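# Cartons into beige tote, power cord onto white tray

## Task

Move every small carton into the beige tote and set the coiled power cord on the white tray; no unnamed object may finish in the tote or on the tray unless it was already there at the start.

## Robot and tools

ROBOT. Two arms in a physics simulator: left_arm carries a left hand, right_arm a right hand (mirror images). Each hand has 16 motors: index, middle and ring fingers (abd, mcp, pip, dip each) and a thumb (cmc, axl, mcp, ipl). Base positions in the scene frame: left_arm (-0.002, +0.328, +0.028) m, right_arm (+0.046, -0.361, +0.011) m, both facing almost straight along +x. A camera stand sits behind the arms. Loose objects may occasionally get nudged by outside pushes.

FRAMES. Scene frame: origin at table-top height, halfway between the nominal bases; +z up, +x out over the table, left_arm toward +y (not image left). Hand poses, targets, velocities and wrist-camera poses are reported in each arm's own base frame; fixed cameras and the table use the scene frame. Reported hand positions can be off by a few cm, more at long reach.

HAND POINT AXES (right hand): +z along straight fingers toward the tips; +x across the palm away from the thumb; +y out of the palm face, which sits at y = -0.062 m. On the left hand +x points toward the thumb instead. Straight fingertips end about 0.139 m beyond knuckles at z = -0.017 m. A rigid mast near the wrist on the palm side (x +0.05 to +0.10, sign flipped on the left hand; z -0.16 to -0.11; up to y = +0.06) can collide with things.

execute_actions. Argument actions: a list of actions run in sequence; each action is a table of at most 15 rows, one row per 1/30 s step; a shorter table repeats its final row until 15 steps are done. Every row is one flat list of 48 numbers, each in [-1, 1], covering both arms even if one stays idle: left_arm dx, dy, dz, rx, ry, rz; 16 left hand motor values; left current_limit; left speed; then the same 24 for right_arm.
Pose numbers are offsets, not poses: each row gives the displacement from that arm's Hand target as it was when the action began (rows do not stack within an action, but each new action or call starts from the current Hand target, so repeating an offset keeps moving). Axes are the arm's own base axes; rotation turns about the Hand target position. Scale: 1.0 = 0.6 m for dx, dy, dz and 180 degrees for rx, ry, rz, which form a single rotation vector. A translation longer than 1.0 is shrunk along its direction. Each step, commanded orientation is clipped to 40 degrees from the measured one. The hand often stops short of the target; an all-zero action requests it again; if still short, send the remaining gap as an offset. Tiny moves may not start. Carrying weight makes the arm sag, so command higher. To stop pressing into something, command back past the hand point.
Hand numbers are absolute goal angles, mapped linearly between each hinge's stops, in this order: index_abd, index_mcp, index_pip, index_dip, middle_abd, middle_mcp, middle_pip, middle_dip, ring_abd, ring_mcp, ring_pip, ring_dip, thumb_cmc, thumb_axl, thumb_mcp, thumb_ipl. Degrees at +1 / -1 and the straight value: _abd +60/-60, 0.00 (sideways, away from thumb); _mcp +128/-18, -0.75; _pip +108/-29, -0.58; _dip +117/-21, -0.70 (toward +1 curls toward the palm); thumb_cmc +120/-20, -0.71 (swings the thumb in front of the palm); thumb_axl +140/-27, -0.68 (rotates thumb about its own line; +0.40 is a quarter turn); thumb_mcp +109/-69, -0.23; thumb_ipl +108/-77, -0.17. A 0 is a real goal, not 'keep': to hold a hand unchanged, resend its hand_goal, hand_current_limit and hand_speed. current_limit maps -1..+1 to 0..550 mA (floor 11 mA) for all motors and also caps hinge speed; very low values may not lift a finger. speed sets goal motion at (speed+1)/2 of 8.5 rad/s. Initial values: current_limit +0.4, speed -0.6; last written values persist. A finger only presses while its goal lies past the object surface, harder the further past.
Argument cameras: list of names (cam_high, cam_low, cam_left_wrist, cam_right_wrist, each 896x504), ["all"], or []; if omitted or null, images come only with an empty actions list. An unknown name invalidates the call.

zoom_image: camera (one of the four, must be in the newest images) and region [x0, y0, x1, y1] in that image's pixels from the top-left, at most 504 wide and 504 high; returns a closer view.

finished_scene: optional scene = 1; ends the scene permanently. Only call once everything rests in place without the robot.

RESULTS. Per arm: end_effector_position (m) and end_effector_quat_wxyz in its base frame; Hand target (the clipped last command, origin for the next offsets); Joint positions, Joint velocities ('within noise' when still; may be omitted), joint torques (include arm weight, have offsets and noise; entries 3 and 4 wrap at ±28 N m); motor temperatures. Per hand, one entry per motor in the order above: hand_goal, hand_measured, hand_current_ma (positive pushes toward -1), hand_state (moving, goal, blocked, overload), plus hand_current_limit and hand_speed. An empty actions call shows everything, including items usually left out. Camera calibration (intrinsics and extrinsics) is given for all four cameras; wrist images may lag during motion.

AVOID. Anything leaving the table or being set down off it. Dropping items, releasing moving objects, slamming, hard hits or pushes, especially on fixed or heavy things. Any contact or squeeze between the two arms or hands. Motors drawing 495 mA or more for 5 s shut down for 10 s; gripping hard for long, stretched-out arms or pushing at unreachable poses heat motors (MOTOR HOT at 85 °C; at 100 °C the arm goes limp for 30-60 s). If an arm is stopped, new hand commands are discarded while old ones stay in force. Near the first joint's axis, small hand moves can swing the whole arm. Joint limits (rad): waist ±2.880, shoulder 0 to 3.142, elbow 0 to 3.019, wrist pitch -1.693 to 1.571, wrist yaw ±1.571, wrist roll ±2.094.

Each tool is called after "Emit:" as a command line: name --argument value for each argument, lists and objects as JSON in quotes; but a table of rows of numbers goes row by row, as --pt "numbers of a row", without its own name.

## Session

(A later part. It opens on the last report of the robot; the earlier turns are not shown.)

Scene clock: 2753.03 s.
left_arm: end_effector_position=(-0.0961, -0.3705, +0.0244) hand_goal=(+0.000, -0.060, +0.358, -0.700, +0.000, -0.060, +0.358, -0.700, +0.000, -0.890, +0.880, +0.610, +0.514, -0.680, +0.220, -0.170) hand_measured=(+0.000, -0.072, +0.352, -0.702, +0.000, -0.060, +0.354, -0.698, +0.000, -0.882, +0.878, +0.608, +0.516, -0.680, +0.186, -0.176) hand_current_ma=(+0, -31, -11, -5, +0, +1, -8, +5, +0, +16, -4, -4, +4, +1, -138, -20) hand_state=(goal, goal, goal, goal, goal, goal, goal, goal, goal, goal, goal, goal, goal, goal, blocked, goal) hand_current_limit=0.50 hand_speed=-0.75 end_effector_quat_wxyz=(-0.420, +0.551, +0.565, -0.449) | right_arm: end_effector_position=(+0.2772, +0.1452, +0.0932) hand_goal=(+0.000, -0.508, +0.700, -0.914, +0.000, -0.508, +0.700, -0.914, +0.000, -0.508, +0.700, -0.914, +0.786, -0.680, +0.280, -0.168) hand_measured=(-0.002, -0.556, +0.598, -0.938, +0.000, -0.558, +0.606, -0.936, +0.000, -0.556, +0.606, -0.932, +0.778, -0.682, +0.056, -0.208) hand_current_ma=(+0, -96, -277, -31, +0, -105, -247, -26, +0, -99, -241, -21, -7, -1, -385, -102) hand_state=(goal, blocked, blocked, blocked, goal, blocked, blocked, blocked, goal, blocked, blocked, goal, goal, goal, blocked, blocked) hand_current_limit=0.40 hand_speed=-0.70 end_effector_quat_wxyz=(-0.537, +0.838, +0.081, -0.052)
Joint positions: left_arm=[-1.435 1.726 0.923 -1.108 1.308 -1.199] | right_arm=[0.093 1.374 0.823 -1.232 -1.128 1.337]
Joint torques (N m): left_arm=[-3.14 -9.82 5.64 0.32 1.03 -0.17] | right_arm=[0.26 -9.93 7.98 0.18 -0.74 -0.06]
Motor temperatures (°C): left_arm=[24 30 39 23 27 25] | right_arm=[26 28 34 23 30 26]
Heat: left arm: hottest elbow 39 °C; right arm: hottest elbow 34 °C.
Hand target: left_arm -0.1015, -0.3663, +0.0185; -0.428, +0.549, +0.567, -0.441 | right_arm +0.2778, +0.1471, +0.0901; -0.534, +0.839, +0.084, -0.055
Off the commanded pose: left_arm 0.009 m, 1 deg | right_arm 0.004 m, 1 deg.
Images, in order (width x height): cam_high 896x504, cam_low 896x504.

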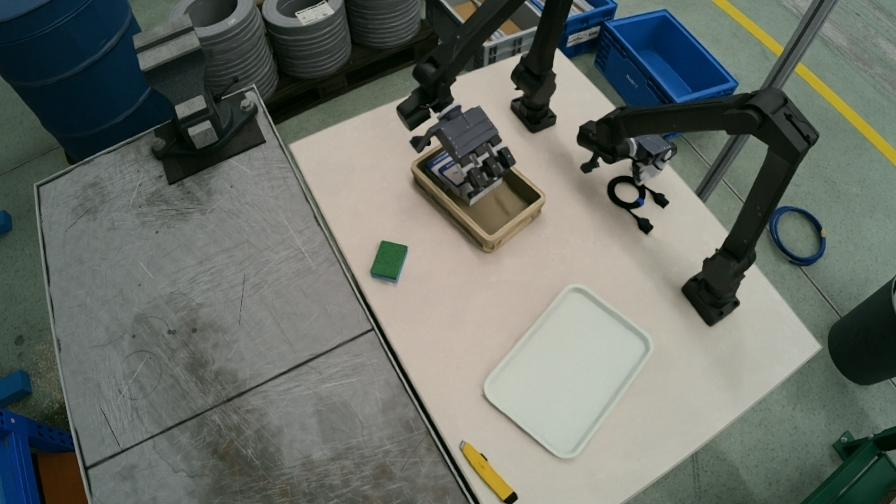

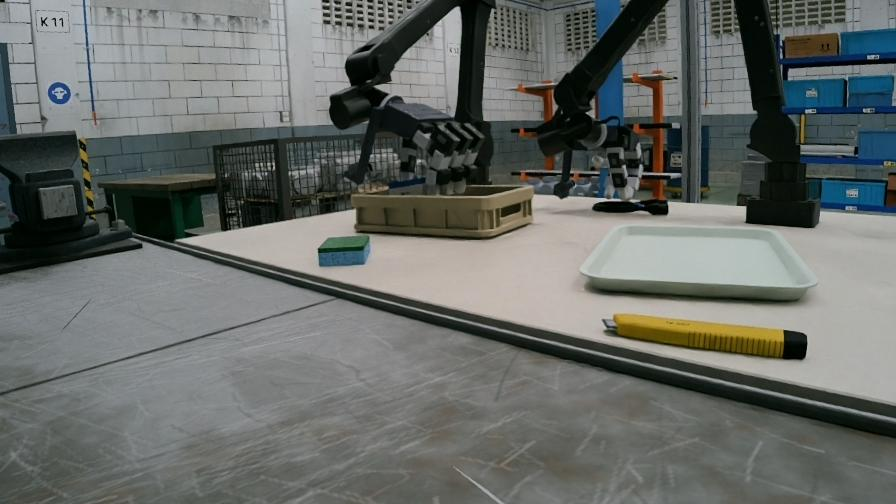

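Emit:
execute_actions --actions '[[[0.013,0.005,0.016,0,0,0,0,-0.29,0.322,-0.7,0,-0.27,0.322,-0.7,0,-0.89,0.88,0.61,0.514,-0.68,0.0,-0.17,0.4,-0.6,0,0,0,0,0,0,0,-0.507,0.76,-0.913,0,-0.507,0.76,-0.913,0,-0.507,0.76,-0.913,0.786,-0.68,0.34,-0.168,0.65,-0.8]],[[0,0,-0.02,0,0,0,0,-0.29,0.322,-0.7,0,-0.27,0.322,-0.7,0,-0.89,0.88,0.61,0.514,-0.68,0.0,-0.17,0.4,-0.7,0,0,0.04,0,0,0,0,-0.507,0.76,-0.913,0,-0.507,0.76,-0.913,0,-0.507,0.76,-0.913,0.786,-0.68,0.34,-0.168,0.65,-0.8]],[[0,0,-0.018,0,0,0,0,-0.29,0.322,-0.7,0,-0.27,0.322,-0.7,0,-0.89,0.88,0.61,0.514,-0.68,0.0,-0.17,0.4,-0.7,0,0,0.07,0,0,0,0,-0.507,0.76,-0.913,0,-0.507,0.76,-0.913,0,-0.507,0.76,-0.913,0.786,-0.68,0.34,-0.168,0.65,-0.8]]]' --cameras '["cam_high","cam_low"]'

Emit:
zoom_image --camera "cam_high" --region '[570, 130, 700, 240]'

Emit:
zoom_image --camera "cam_high" --region '[380, 90, 560, 260]'

Emit:
zoom_image --camera "cam_low" --region '[520, 80, 700, 230]'

Emit:
zoom_image --camera "cam_low" --region '[330, 60, 560, 250]'

Scene clock: 2779.57 s.
left_arm: end_effector_position=(-0.0968, -0.3634, +0.0161) hand_goal=(+0.000, -0.290, +0.322, -0.700, +0.000, -0.270, +0.322, -0.700, +0.000, -0.890, +0.880, +0.610, +0.514, -0.680, +0.000, -0.170) hand_measured=(+0.000, -0.276, +0.324, -0.702, +0.000, -0.258, +0.324, -0.698, +0.000, -0.882, +0.878, +0.608, +0.516, -0.680, +0.000, -0.172) hand_current_ma=(+0, +36, +3, -5, +0, +27, +2, +5, +0, +16, -4, -4, +5, +1, +0, -6) hand_state=(goal, goal, goal, goal, goal, goal, goal, goal, goal, goal, goal, goal, goal, goal, goal, goal) hand_current_limit=0.40 hand_speed=-0.70 end_effector_quat_wxyz=(-0.431, +0.547, +0.567, -0.440) | right_arm: end_effector_position=(+0.2605, +0.1426, +0.1331) hand_goal=(+0.000, -0.508, +0.760, -0.914, +0.000, -0.508, +0.760, -0.914, +0.000, -0.508, +0.760, -0.914, +0.786, -0.680, +0.340, -0.168) hand_measured=(-0.002, -0.558, +0.674, -0.940, +0.000, -0.558, +0.704, -0.936, +0.002, -0.542, +0.712, -0.934, +0.776, -0.682, +0.020, -0.210) hand_current_ma=(+0, -102, -210, -36, +0, -104, -113, -28, +1, -60, -87, -22, -9, -1, -454, -116) hand_state=(goal, blocked, blocked, blocked, goal, blocked, blocked, blocked, goal, blocked, blocked, goal, goal, goal, blocked, blocked) hand_current_limit=0.65 hand_speed=-0.80 end_effector_quat_wxyz=(-0.533, +0.840, +0.064, -0.078)
Joint positions: left_arm=[-1.435 1.755 0.923 -1.146 1.305 -1.158] | right_arm=[0.094 1.311 0.875 -1.405 -1.12 1.343]
Joint torques (N m): left_arm=[-0.85 -9.35 5.24 0.39 0.82 0.15] | right_arm=[-0.21 -12.04 13.35 -0.81 -1.06 -0.08]
Heat: left arm: hottest elbow 37 °C; right arm: hottest elbow 34 °C.
Hand target: left_arm -0.0937, -0.3633, +0.0053; -0.428, +0.549, +0.567, -0.441 | right_arm +0.2778, +0.1471, +0.1562; -0.534, +0.839, +0.084, -0.055
Off the commanded pose: left_arm 0.011 m, 0 deg | right_arm 0.029 m, 4 deg.
Images, in order (width x height): cam_high 896x504, cam_low 896x504.

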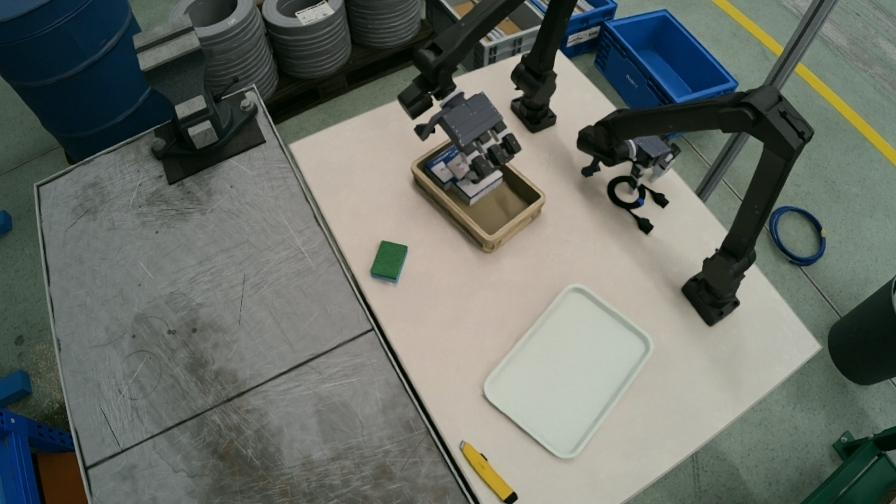

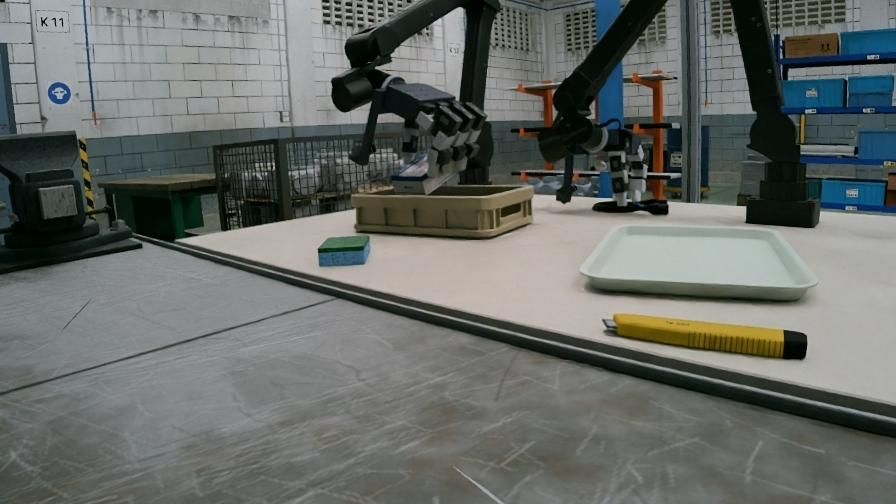

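Scaled by 3.877 from the camera's 896x504 image, which has a finer 1280x720 frame.

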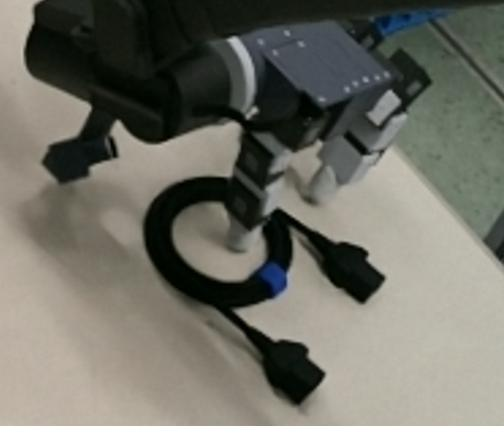

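Scaled by 2.800 from the camera's 896x504 image, which has a finer 1280x720 frame.

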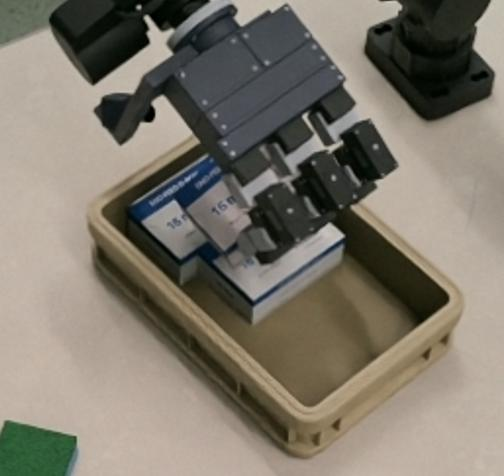

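Scaled by 2.800 from the camera's 896x504 image, which has a finer 1280x720 frame.

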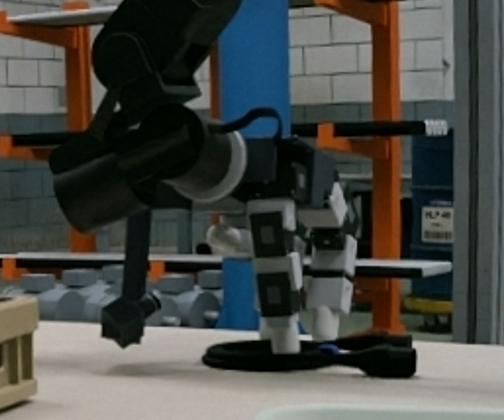

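Scaled by 2.191 from the camera's 896x504 image, which has a finer 1280x720 frame.

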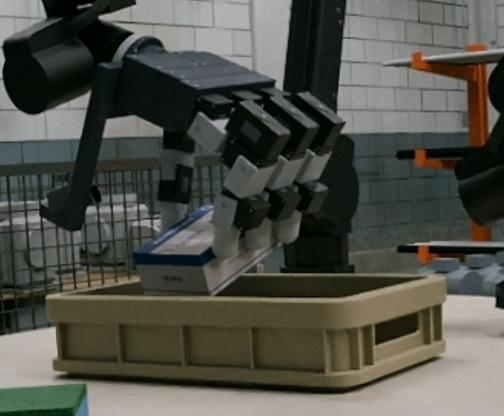

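Emit:
execute_actions --actions '[[[0,0,0.007,0,0,0,0,-0.16,0.34,-0.7,0,-0.16,0.34,-0.7,0,-0.89,0.88,0.61,0.514,-0.68,0.11,-0.17,0.4,-0.8,-0.0175,0.075,0.01,0,0,0,0,-0.507,0.78,-0.913,0,-0.507,0.78,-0.913,0,-0.507,0.78,-0.913,0.786,-0.68,0.34,-0.168,0.65,-0.8]],[[0,0,0,0,0,0,0,-0.06,0.358,-0.7,0,-0.06,0.358,-0.7,0,-0.89,0.88,0.61,0.514,-0.68,0.22,-0.17,0.5,-0.75,-0.0175,0.075,0.01,0,0,0,0,-0.507,0.78,-0.913,0,-0.507,0.78,-0.913,0,-0.507,0.78,-0.913,0.786,-0.68,0.34,-0.168,0.65,-0.8]]]' --cameras '["cam_high","cam_low"]'

Emit:
zoom_image --camera "cam_high" --region '[570, 130, 700, 240]'

Emit:
zoom_image --camera "cam_high" --region '[380, 90, 560, 260]'

Emit:
zoom_image --camera "cam_low" --region '[520, 80, 700, 230]'

Emit:
zoom_image --camera "cam_low" --region '[330, 60, 560, 250]'

Scene clock: 2805.03 s.
left_arm: end_effector_position=(-0.0939, -0.3634, +0.0152) hand_goal=(+0.000, -0.060, +0.358, -0.700, +0.000, -0.060, +0.358, -0.700, +0.000, -0.890, +0.880, +0.610, +0.514, -0.680, +0.220, -0.170) hand_measured=(+0.000, -0.060, +0.352, -0.702, +0.000, -0.060, +0.354, -0.698, +0.000, -0.882, +0.878, +0.608, +0.516, -0.680, +0.038, -0.192) hand_current_ma=(+0, +0, -12, -5, +0, +0, -9, +5, +0, +16, -4, -4, +3, +1, -413, -85) hand_state=(goal, goal, goal, goal, goal, goal, goal, goal, goal, goal, goal, goal, goal, goal, blocked, blocked) hand_current_limit=0.50 hand_speed=-0.75 end_effector_quat_wxyz=(-0.429, +0.547, +0.569, -0.439) | right_arm: end_effector_position=(+0.2564, +0.2329, +0.1557) hand_goal=(+0.000, -0.508, +0.780, -0.914, +0.000, -0.508, +0.780, -0.914, +0.000, -0.508, +0.780, -0.914, +0.786, -0.680, +0.340, -0.168) hand_measured=(-0.002, -0.558, +0.682, -0.940, +0.000, -0.558, +0.712, -0.936, +0.002, -0.542, +0.722, -0.934, +0.776, -0.682, +0.020, -0.210) hand_current_ma=(+0, -102, -255, -36, +0, -104, -148, -28, +1, -60, -118, -22, -9, -1, -454, -117) hand_state=(goal, blocked, blocked, blocked, goal, blocked, blocked, blocked, goal, blocked, blocked, goal, goal, goal, blocked, blocked) hand_current_limit=0.65 hand_speed=-0.80 end_effector_quat_wxyz=(-0.528, +0.843, +0.072, -0.073)
Joint positions: left_arm=[-1.429 1.755 0.923 -1.146 1.298 -1.158] | right_arm=[0.375 1.21 0.857 -0.911 -1.101 1.964]
Joint torques (N m): left_arm=[-0.15 -9.64 5.33 0.01 1.06 0.06] | right_arm=[0.26 -12.86 9.69 1.25 -1.02 0.01]
Heat: left arm: hottest elbow 37 °C; right arm: hottest elbow 38 °C.
Hand target: left_arm -0.0938, -0.3633, +0.0095; -0.428, +0.549, +0.567, -0.441 | right_arm +0.2568, +0.2371, +0.1681; -0.534, +0.839, +0.084, -0.055
Off the commanded pose: left_arm 0.006 m, 0 deg | right_arm 0.013 m, 3 deg.
Images, in order (width x height): cam_high 896x504, cam_low 896x504.

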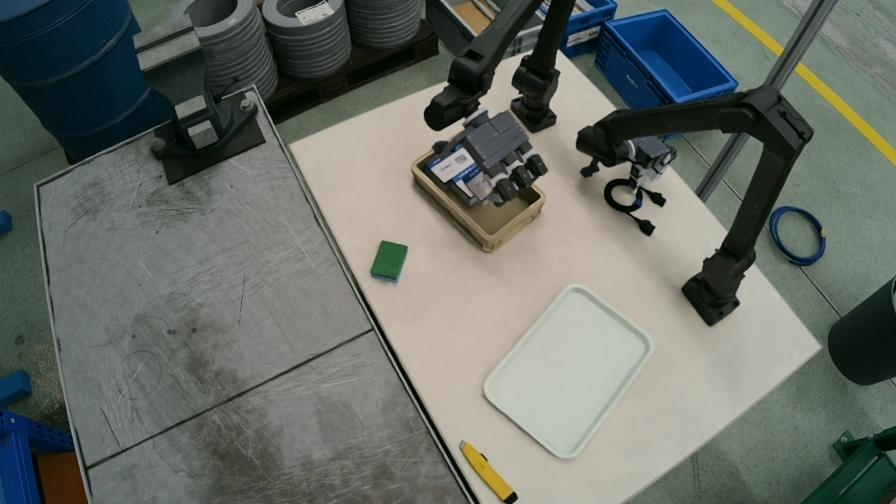

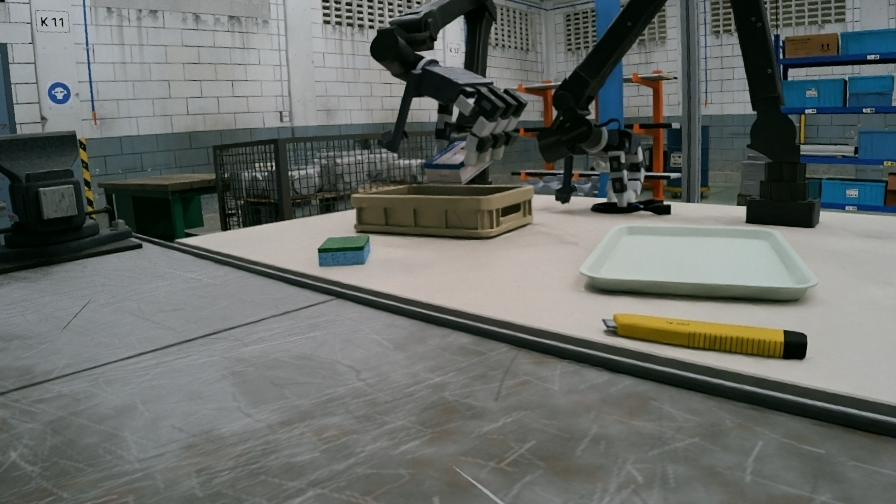

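Scaled by 3.877 from the camera's 896x504 image, which has a finer 1280x720 frame.

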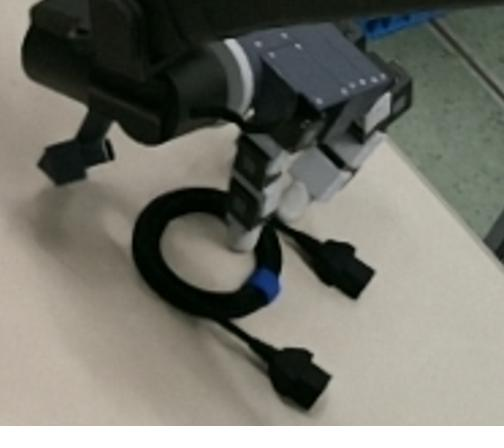

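Scaled by 2.800 from the camera's 896x504 image, which has a finer 1280x720 frame.

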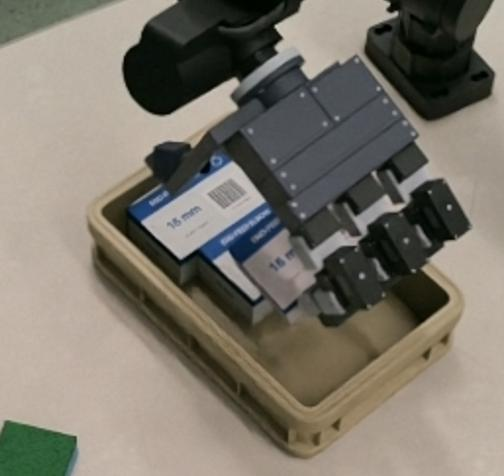

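Scaled by 2.800 from the camera's 896x504 image, which has a finer 1280x720 frame.

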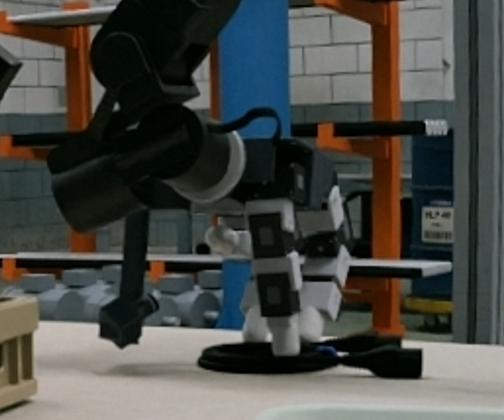

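Scaled by 2.191 from the camera's 896x504 image, which has a finer 1280x720 frame.

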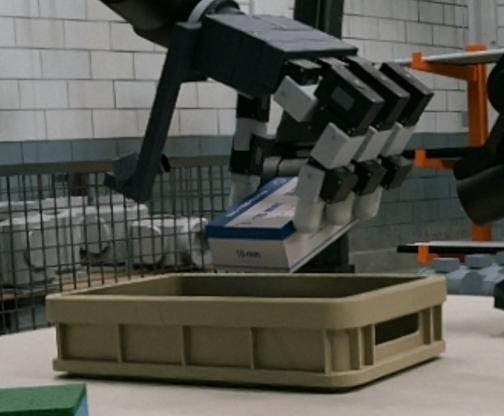

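Emit:
execute_actions --actions '[[[0,0,0,0,0,0,0,0.03,0.37,-0.7,0,0.03,0.37,-0.7,0,-0.89,0.88,0.61,0.514,-0.68,0.25,-0.17,0.5,-0.75,0,0.02,-0.04,-0.033,-0.007,0,0,-0.507,0.78,-0.913,0,-0.507,0.78,-0.913,0,-0.507,0.78,-0.913,0.786,-0.68,0.34,-0.168,0.65,-0.8]],[[0,0,0.05,0,0,0,0,0.03,0.37,-0.7,0,0.03,0.37,-0.7,0,-0.89,0.88,0.61,0.514,-0.68,0.25,-0.17,0.5,-0.75,0,0,-0.01,0,0,0,0,-0.507,0.78,-0.913,0,-0.507,0.78,-0.913,0,-0.507,0.78,-0.913,0.786,-0.68,0.34,-0.168,0.65,-0.8]]]' --cameras '["cam_high","cam_low"]'

Emit:
zoom_image --camera "cam_high" --region '[570, 130, 700, 240]'

Emit:
zoom_image --camera "cam_high" --region '[380, 90, 560, 260]'

Emit:
zoom_image --camera "cam_low" --region '[520, 80, 700, 230]'

Emit:
zoom_image --camera "cam_low" --region '[330, 60, 560, 250]'

Scene clock: 2831.77 s.
left_arm: end_effector_position=(-0.0949, -0.3574, +0.0329) hand_goal=(+0.000, +0.030, +0.370, -0.700, +0.000, +0.030, +0.370, -0.700, +0.000, -0.890, +0.880, +0.610, +0.514, -0.680, +0.250, -0.170) hand_measured=(+0.000, +0.004, +0.358, -0.704, +0.000, +0.030, +0.364, -0.698, +0.000, -0.882, +0.878, +0.608, +0.516, -0.680, +0.126, -0.190) hand_current_ma=(+0, -76, -28, -6, +0, +0, -10, +5, +0, +16, -4, -4, +4, +1, -413, -75) hand_state=(goal, blocked, goal, goal, goal, goal, goal, goal, goal, goal, goal, goal, goal, goal, blocked, goal) hand_current_limit=0.50 hand_speed=-0.75 end_effector_quat_wxyz=(-0.433, +0.544, +0.572, -0.436) | right_arm: end_effector_position=(+0.2544, +0.2443, +0.1350) hand_goal=(+0.000, -0.508, +0.780, -0.914, +0.000, -0.508, +0.780, -0.914, +0.000, -0.508, +0.780, -0.914, +0.786, -0.680, +0.340, -0.168) hand_measured=(-0.002, -0.558, +0.682, -0.940, +0.000, -0.558, +0.712, -0.936, +0.002, -0.542, +0.722, -0.934, +0.776, -0.682, +0.020, -0.210) hand_current_ma=(+0, -103, -255, -36, +0, -104, -148, -28, +1, -60, -118, -22, -9, -1, -454, -117) hand_state=(goal, blocked, blocked, blocked, goal, blocked, blocked, blocked, goal, blocked, blocked, goal, goal, goal, blocked, blocked) hand_current_limit=0.65 hand_speed=-0.80 end_effector_quat_wxyz=(-0.485, +0.869, +0.082, -0.055)
Joint positions: left_arm=[-1.429 1.712 0.923 -1.201 1.299 -1.158] | right_arm=[0.46 1.21 0.828 -0.802 -0.97 2.049]
Joint torques (N m): left_arm=[-1.85 -12.22 7.47 -1.03 0.95 0.08] | right_arm=[-0.32 -9.52 10 1.48 -0.91 0.04]
Heat: left arm: hottest elbow 36 °C; right arm: hottest elbow 36 °C.
Hand target: left_arm -0.0938, -0.3633, +0.0395; -0.428, +0.549, +0.567, -0.441 | right_arm +0.2569, +0.2492, +0.1382; -0.489, +0.866, +0.087, -0.050
Off the commanded pose: left_arm 0.009 m, 1 deg | right_arm 0.006 m, 1 deg.
Images, in order (width x height): cam_high 896x504, cam_low 896x504.

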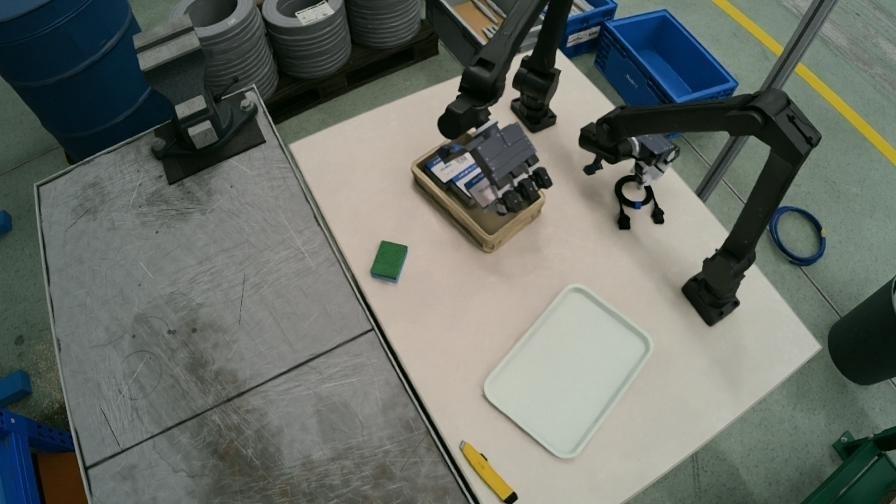

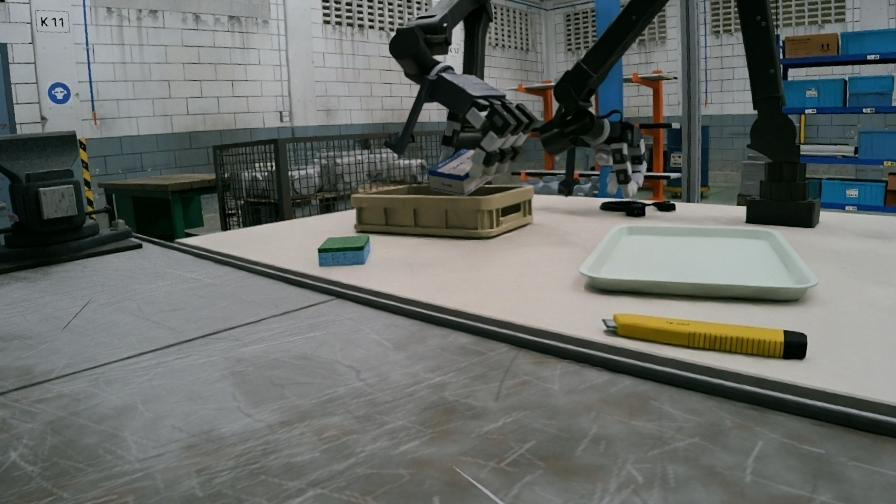

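Scaled by 3.877 from the camera's 896x504 image, which has a finer 1280x720 frame.

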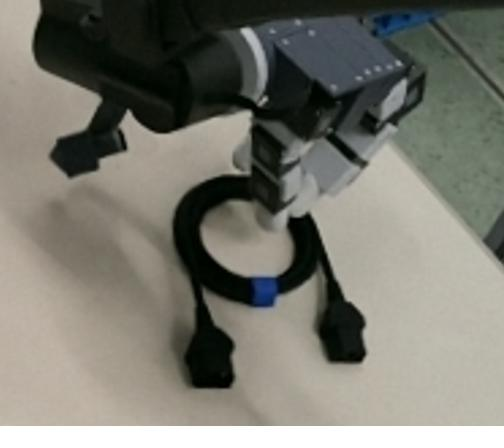

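Scaled by 2.800 from the camera's 896x504 image, which has a finer 1280x720 frame.

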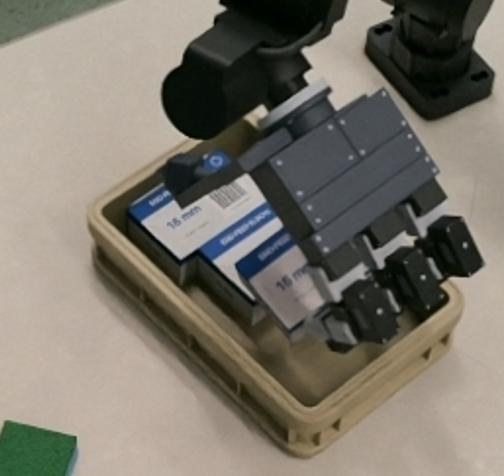

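Scaled by 2.800 from the camera's 896x504 image, which has a finer 1280x720 frame.

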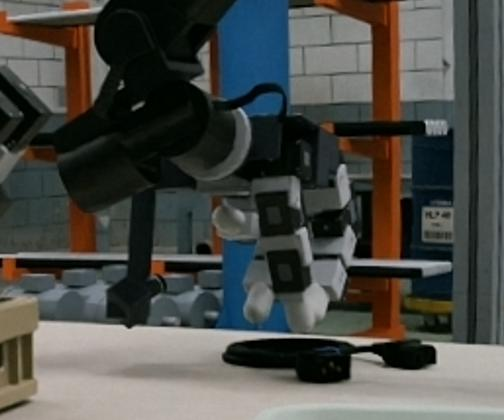

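Scaled by 2.191 from the camera's 896x504 image, which has a finer 1280x720 frame.

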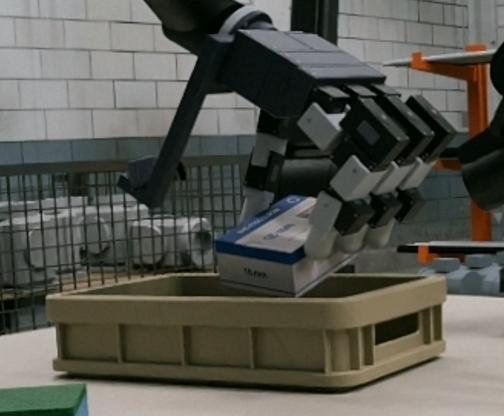

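Emit:
zoom_image --camera "cam_low" --region '[590, 185, 690, 225]'

Emit:
zoom_image --camera "cam_high" --region '[605, 165, 675, 235]'

Scaled by 5.040 from the camera's 896x504 image, which has a finer 1280x720 frame.

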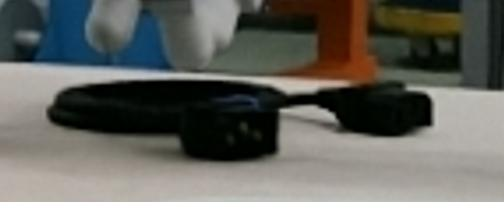

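Scaled by 7.200 from the camera's 896x504 image, which has a finer 1280x720 frame.

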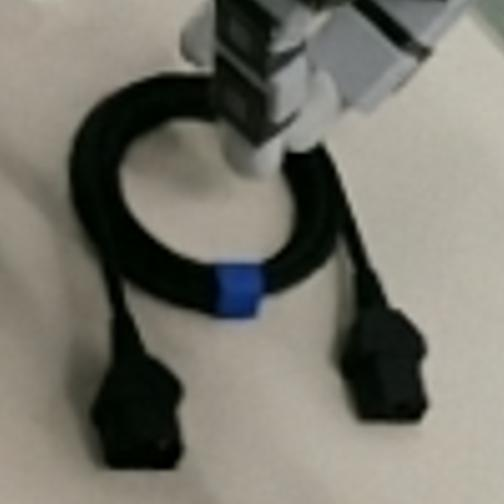

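Emit:
execute_actions --actions '[[[-0.0133,0.0033,0.025,0,0,0,0,-0.178,0.226,-0.7,0,-0.178,0.226,-0.7,0,-0.89,0.88,0.61,0.514,-0.68,0.0,-0.17,0.4,-0.6,0,0.0,-0.035,0,0,0,0,-0.507,0.78,-0.913,0,-0.507,0.78,-0.913,0,-0.507,0.78,-0.913,0.786,-0.68,0.34,-0.168,0.65,-0.8]],[[0,0,-0.045,0,0,0,0,-0.178,0.226,-0.7,0,-0.178,0.226,-0.7,0,-0.89,0.88,0.61,0.514,-0.68,0.0,-0.17,0.4,-0.7,0,0,-0.02,0,0,0,0,-0.507,0.78,-0.913,0,-0.507,0.78,-0.913,0,-0.507,0.78,-0.913,0.786,-0.68,0.34,-0.168,0.65,-0.8]]]' --cameras '["cam_high","cam_low"]'

Emit:
zoom_image --camera "cam_high" --region '[605, 145, 695, 235]'

Emit:
zoom_image --camera "cam_high" --region '[380, 90, 560, 260]'

Emit:
zoom_image --camera "cam_low" --region '[580, 150, 690, 225]'

Emit:
zoom_image --camera "cam_low" --region '[330, 60, 560, 250]'

Scene clock: 2910.87 s.
left_arm: end_effector_position=(-0.0963, -0.3657, +0.0337) hand_goal=(+0.000, -0.178, +0.226, -0.700, +0.000, -0.178, +0.226, -0.700, +0.000, -0.890, +0.880, +0.610, +0.514, -0.680, +0.000, -0.170) hand_measured=(+0.000, -0.166, +0.228, -0.702, +0.000, -0.168, +0.228, -0.698, +0.000, -0.882, +0.878, +0.608, +0.516, -0.680, +0.002, -0.172) hand_current_ma=(+0, +30, +3, -4, +0, +23, +3, +5, +0, +16, -4, -4, +4, +1, +3, -6) hand_state=(goal, goal, goal, goal, goal, goal, goal, goal, goal, goal, goal, goal, goal, goal, goal, goal) hand_current_limit=0.40 hand_speed=-0.70 end_effector_quat_wxyz=(-0.419, +0.551, +0.565, -0.449) | right_arm: end_effector_position=(+0.2550, +0.2446, +0.1057) hand_goal=(+0.000, -0.508, +0.780, -0.914, +0.000, -0.508, +0.780, -0.914, +0.000, -0.508, +0.780, -0.914, +0.786, -0.680, +0.340, -0.168) hand_measured=(-0.002, -0.558, +0.682, -0.940, +0.000, -0.558, +0.712, -0.936, +0.002, -0.544, +0.724, -0.934, +0.776, -0.682, +0.020, -0.210) hand_current_ma=(+0, -103, -255, -36, +0, -104, -148, -28, +1, -61, -112, -22, -9, -1, -454, -117) hand_state=(goal, blocked, blocked, blocked, goal, blocked, blocked, blocked, goal, blocked, blocked, goal, goal, goal, blocked, blocked) hand_current_limit=0.65 hand_speed=-0.80 end_effector_quat_wxyz=(-0.487, +0.868, +0.084, -0.050)
Joint positions: left_arm=[-1.434 1.697 0.916 -1.134 1.307 -1.193] | right_arm=[0.46 1.243 0.769 -0.699 -0.97 2.049]
Joint torques (N m): left_arm=[-2.73 -9.93 5.71 0.2 1.08 -0.21] | right_arm=[0.03 -9.23 9.47 1.39 -0.87 0.02]
Heat: left arm: hottest elbow 37 °C; right arm: hottest elbow 35 °C.
Hand target: left_arm -0.1017, -0.3614, +0.0276; -0.428, +0.549, +0.567, -0.441 | right_arm +0.2568, +0.2492, +0.1052; -0.489, +0.866, +0.087, -0.050
Off the commanded pose: left_arm 0.009 m, 1 deg | right_arm 0.005 m, 0 deg.
Images, in order (width x height): cam_high 896x504, cam_low 896x504.

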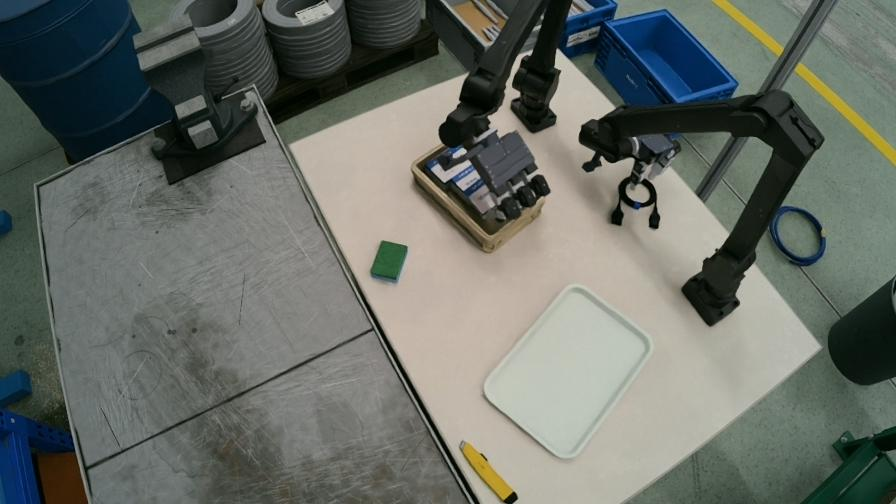

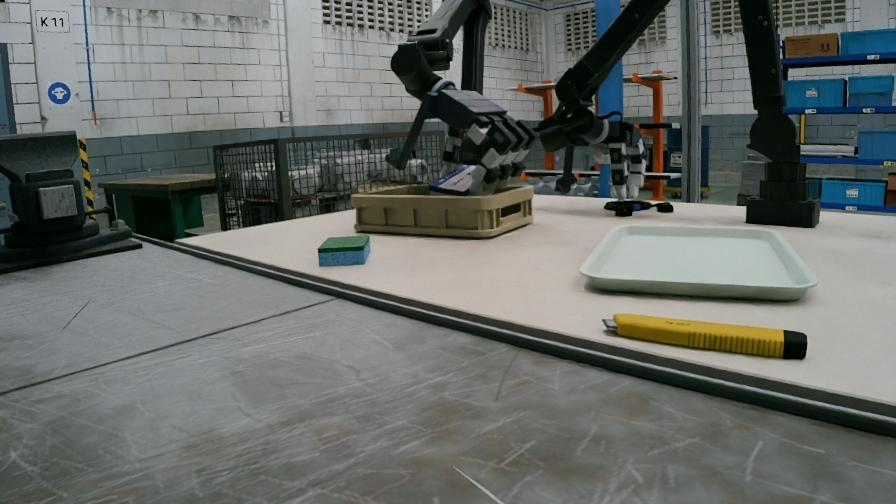

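Scaled by 5.600 from the camera's 896x504 image, which has a finer 1280x720 frame.

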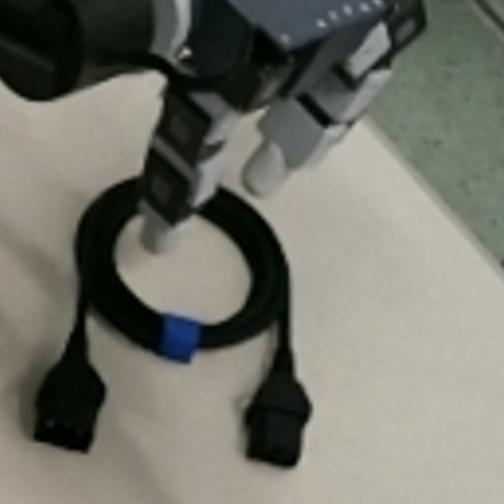

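Scaled by 2.800 from the camera's 896x504 image, which has a finer 1280x720 frame.

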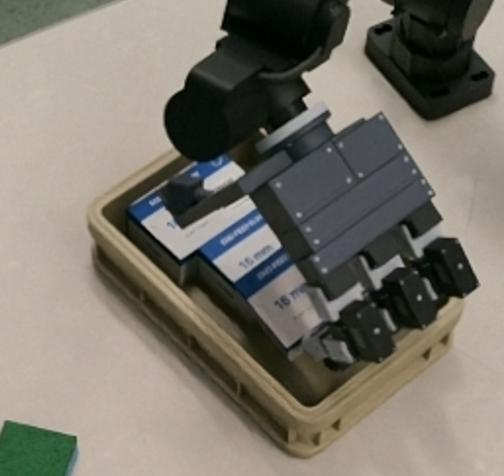

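Scaled by 4.582 from the camera's 896x504 image, which has a finer 1280x720 frame.

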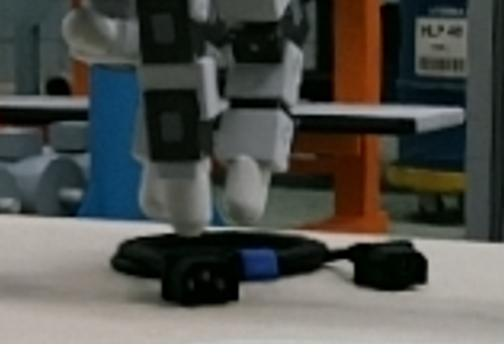

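Scaled by 2.191 from the camera's 896x504 image, which has a finer 1280x720 frame.

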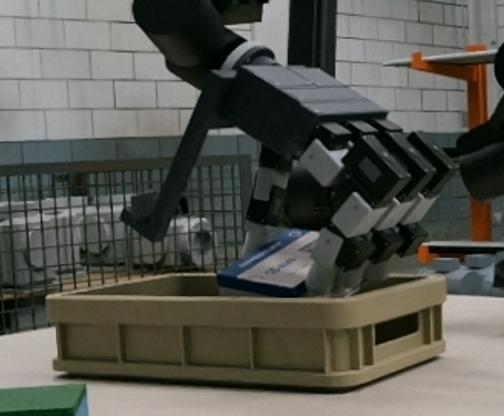

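Emit:
zoom_image --camera "cam_high" --region '[440, 170, 540, 250]'

Emit:
zoom_image --camera "cam_low" --region '[400, 130, 540, 210]'

Scaled by 5.040 from the camera's 896x504 image, which has a finer 1280x720 frame.

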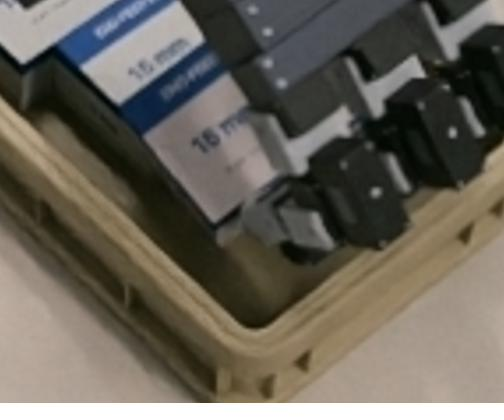

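Scaled by 3.600 from the camera's 896x504 image, which has a finer 1280x720 frame.

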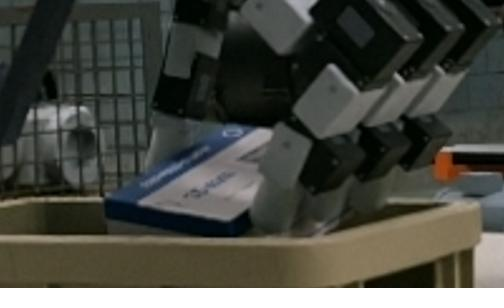

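Emit:
execute_actions --actions '[[[-0.0163,0.0207,0.0,0,0,0,0,-0.178,0.226,-0.7,0,-0.178,0.226,-0.7,0,-0.89,0.88,0.61,0.514,-0.68,0.0,-0.17,0.4,-0.6,-0.0095,-0.021,-0.005,0,0,0.039,0,-0.507,0.78,-0.913,0,-0.507,0.78,-0.913,0,-0.507,0.78,-0.913,0.786,-0.68,0.34,-0.168,0.65,-0.8]],[[0,0,-0.035,0,0,0,0,-0.178,0.226,-0.7,0,-0.178,0.226,-0.7,0,-0.89,0.88,0.61,0.514,-0.68,0.0,-0.17,0.4,-0.7,0,0,-0.028,0,0,0,0,-0.507,0.78,-0.913,0,-0.507,0.78,-0.913,0,-0.507,0.78,-0.913,0.786,-0.68,0.34,-0.168,0.65,-0.8]]]' --cameras '["cam_high","cam_low"]'

Emit:
zoom_image --camera "cam_high" --region '[605, 145, 695, 235]'

Emit:
zoom_image --camera "cam_high" --region '[410, 140, 560, 260]'

Emit:
zoom_image --camera "cam_low" --region '[580, 150, 690, 225]'

Emit:
zoom_image --camera "cam_low" --region '[350, 100, 560, 250]'

Scene clock: 3008.60 s.
left_arm: end_effector_position=(-0.1074, -0.3564, +0.0178) hand_goal=(+0.000, -0.178, +0.226, -0.700, +0.000, -0.178, +0.226, -0.700, +0.000, -0.890, +0.880, +0.610, +0.514, -0.680, +0.000, -0.170) hand_measured=(+0.002, -0.166, +0.236, -0.696, +0.000, -0.168, +0.228, -0.698, +0.000, -0.882, +0.878, +0.608, +0.516, -0.680, +0.002, -0.172) hand_current_ma=(+3, +29, +21, +6, +0, +22, +3, +5, +0, +16, -4, -4, +4, +1, +3, -6) hand_state=(goal, goal, goal, goal, goal, goal, goal, goal, goal, goal, goal, goal, goal, goal, goal, goal) hand_current_limit=0.40 hand_speed=-0.70 end_effector_quat_wxyz=(-0.420, +0.550, +0.563, -0.452) | right_arm: end_effector_position=(+0.2349, +0.2349, +0.0881) hand_goal=(+0.000, -0.508, +0.780, -0.914, +0.000, -0.508, +0.780, -0.914, +0.000, -0.508, +0.780, -0.914, +0.786, -0.680, +0.340, -0.168) hand_measured=(-0.002, -0.558, +0.694, -0.940, +0.002, -0.558, +0.720, -0.936, +0.002, -0.546, +0.740, -0.932, +0.770, -0.682, +0.020, -0.210) hand_current_ma=(-1, -103, -209, -36, +0, -104, -124, -28, +1, -70, -68, -20, -17, -1, -454, -117) hand_state=(goal, blocked, blocked, blocked, goal, blocked, blocked, blocked, goal, blocked, blocked, goal, goal, goal, blocked, blocked) hand_current_limit=0.65 hand_speed=-0.80 end_effector_quat_wxyz=(-0.484, +0.859, +0.138, -0.091)
Joint positions: left_arm=[-1.458 1.693 0.854 -0.986 1.32 -1.284] | right_arm=[0.457 1.292 0.769 -0.864 -1.02 1.812]
Joint torques (N m): left_arm=[-2.49 -9.17 4.88 0.54 0.85 -0.05] | right_arm=[-1.85 -7.06 10.63 1.13 -0.7 -0.22]
Heat: left arm: hottest elbow 36 °C; right arm: hottest elbow 36 °C.
Hand target: left_arm -0.1114, -0.3490, +0.0065; -0.428, +0.549, +0.567, -0.441 | right_arm +0.2510, +0.2366, +0.0853; -0.485, +0.859, +0.140, -0.080
Off the commanded pose: left_arm 0.014 m, 2 deg | right_arm 0.017 m, 1 deg.
Images, in order (width x height): cam_high 896x504, cam_low 896x504.

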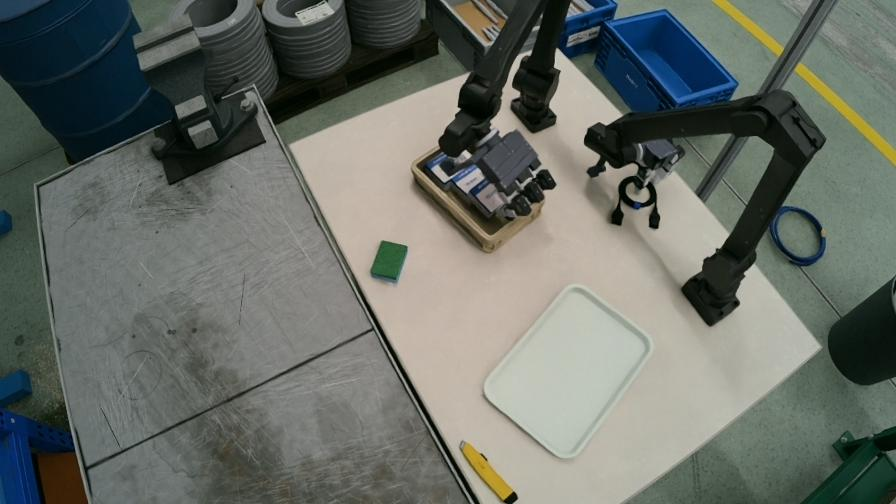

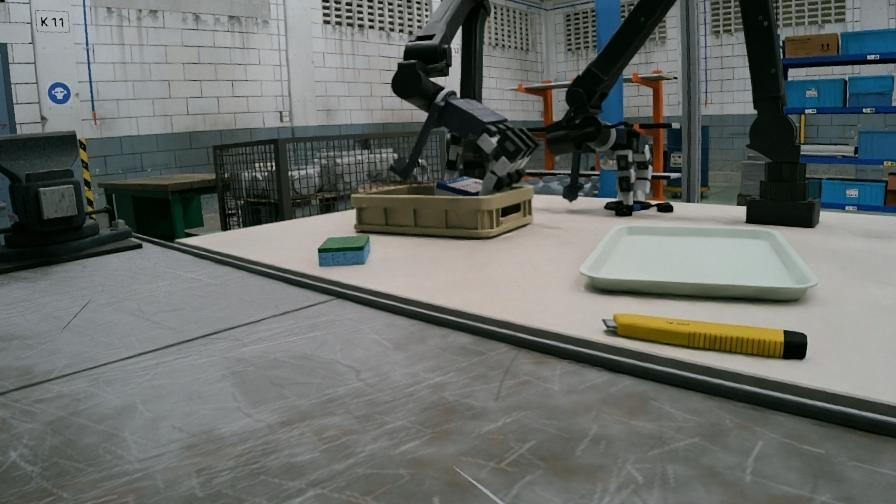

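Scaled by 5.600 from the camera's 896x504 image, which has a finer 1280x720 frame.

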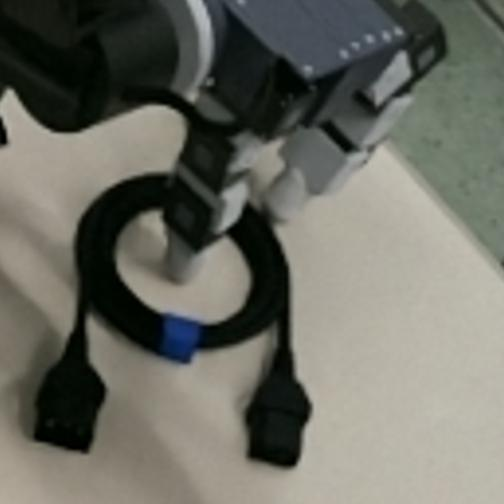

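Scaled by 3.360 from the camera's 896x504 image, which has a finer 1280x720 frame.

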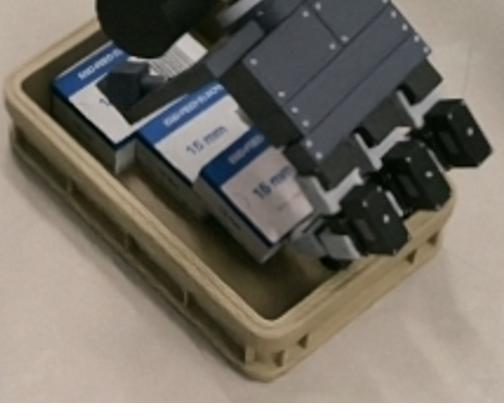

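Scaled by 4.582 from the camera's 896x504 image, which has a finer 1280x720 frame.

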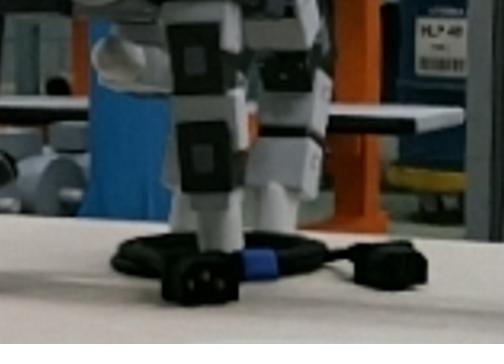

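Scaled by 2.400 from the camera's 896x504 image, which has a finer 1280x720 frame.

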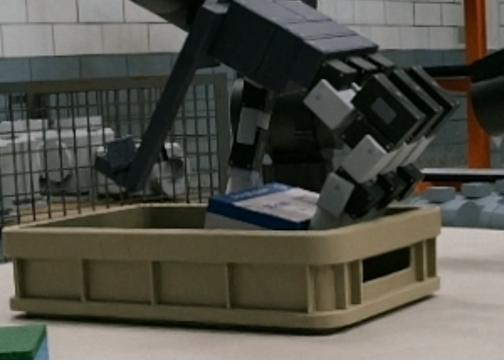

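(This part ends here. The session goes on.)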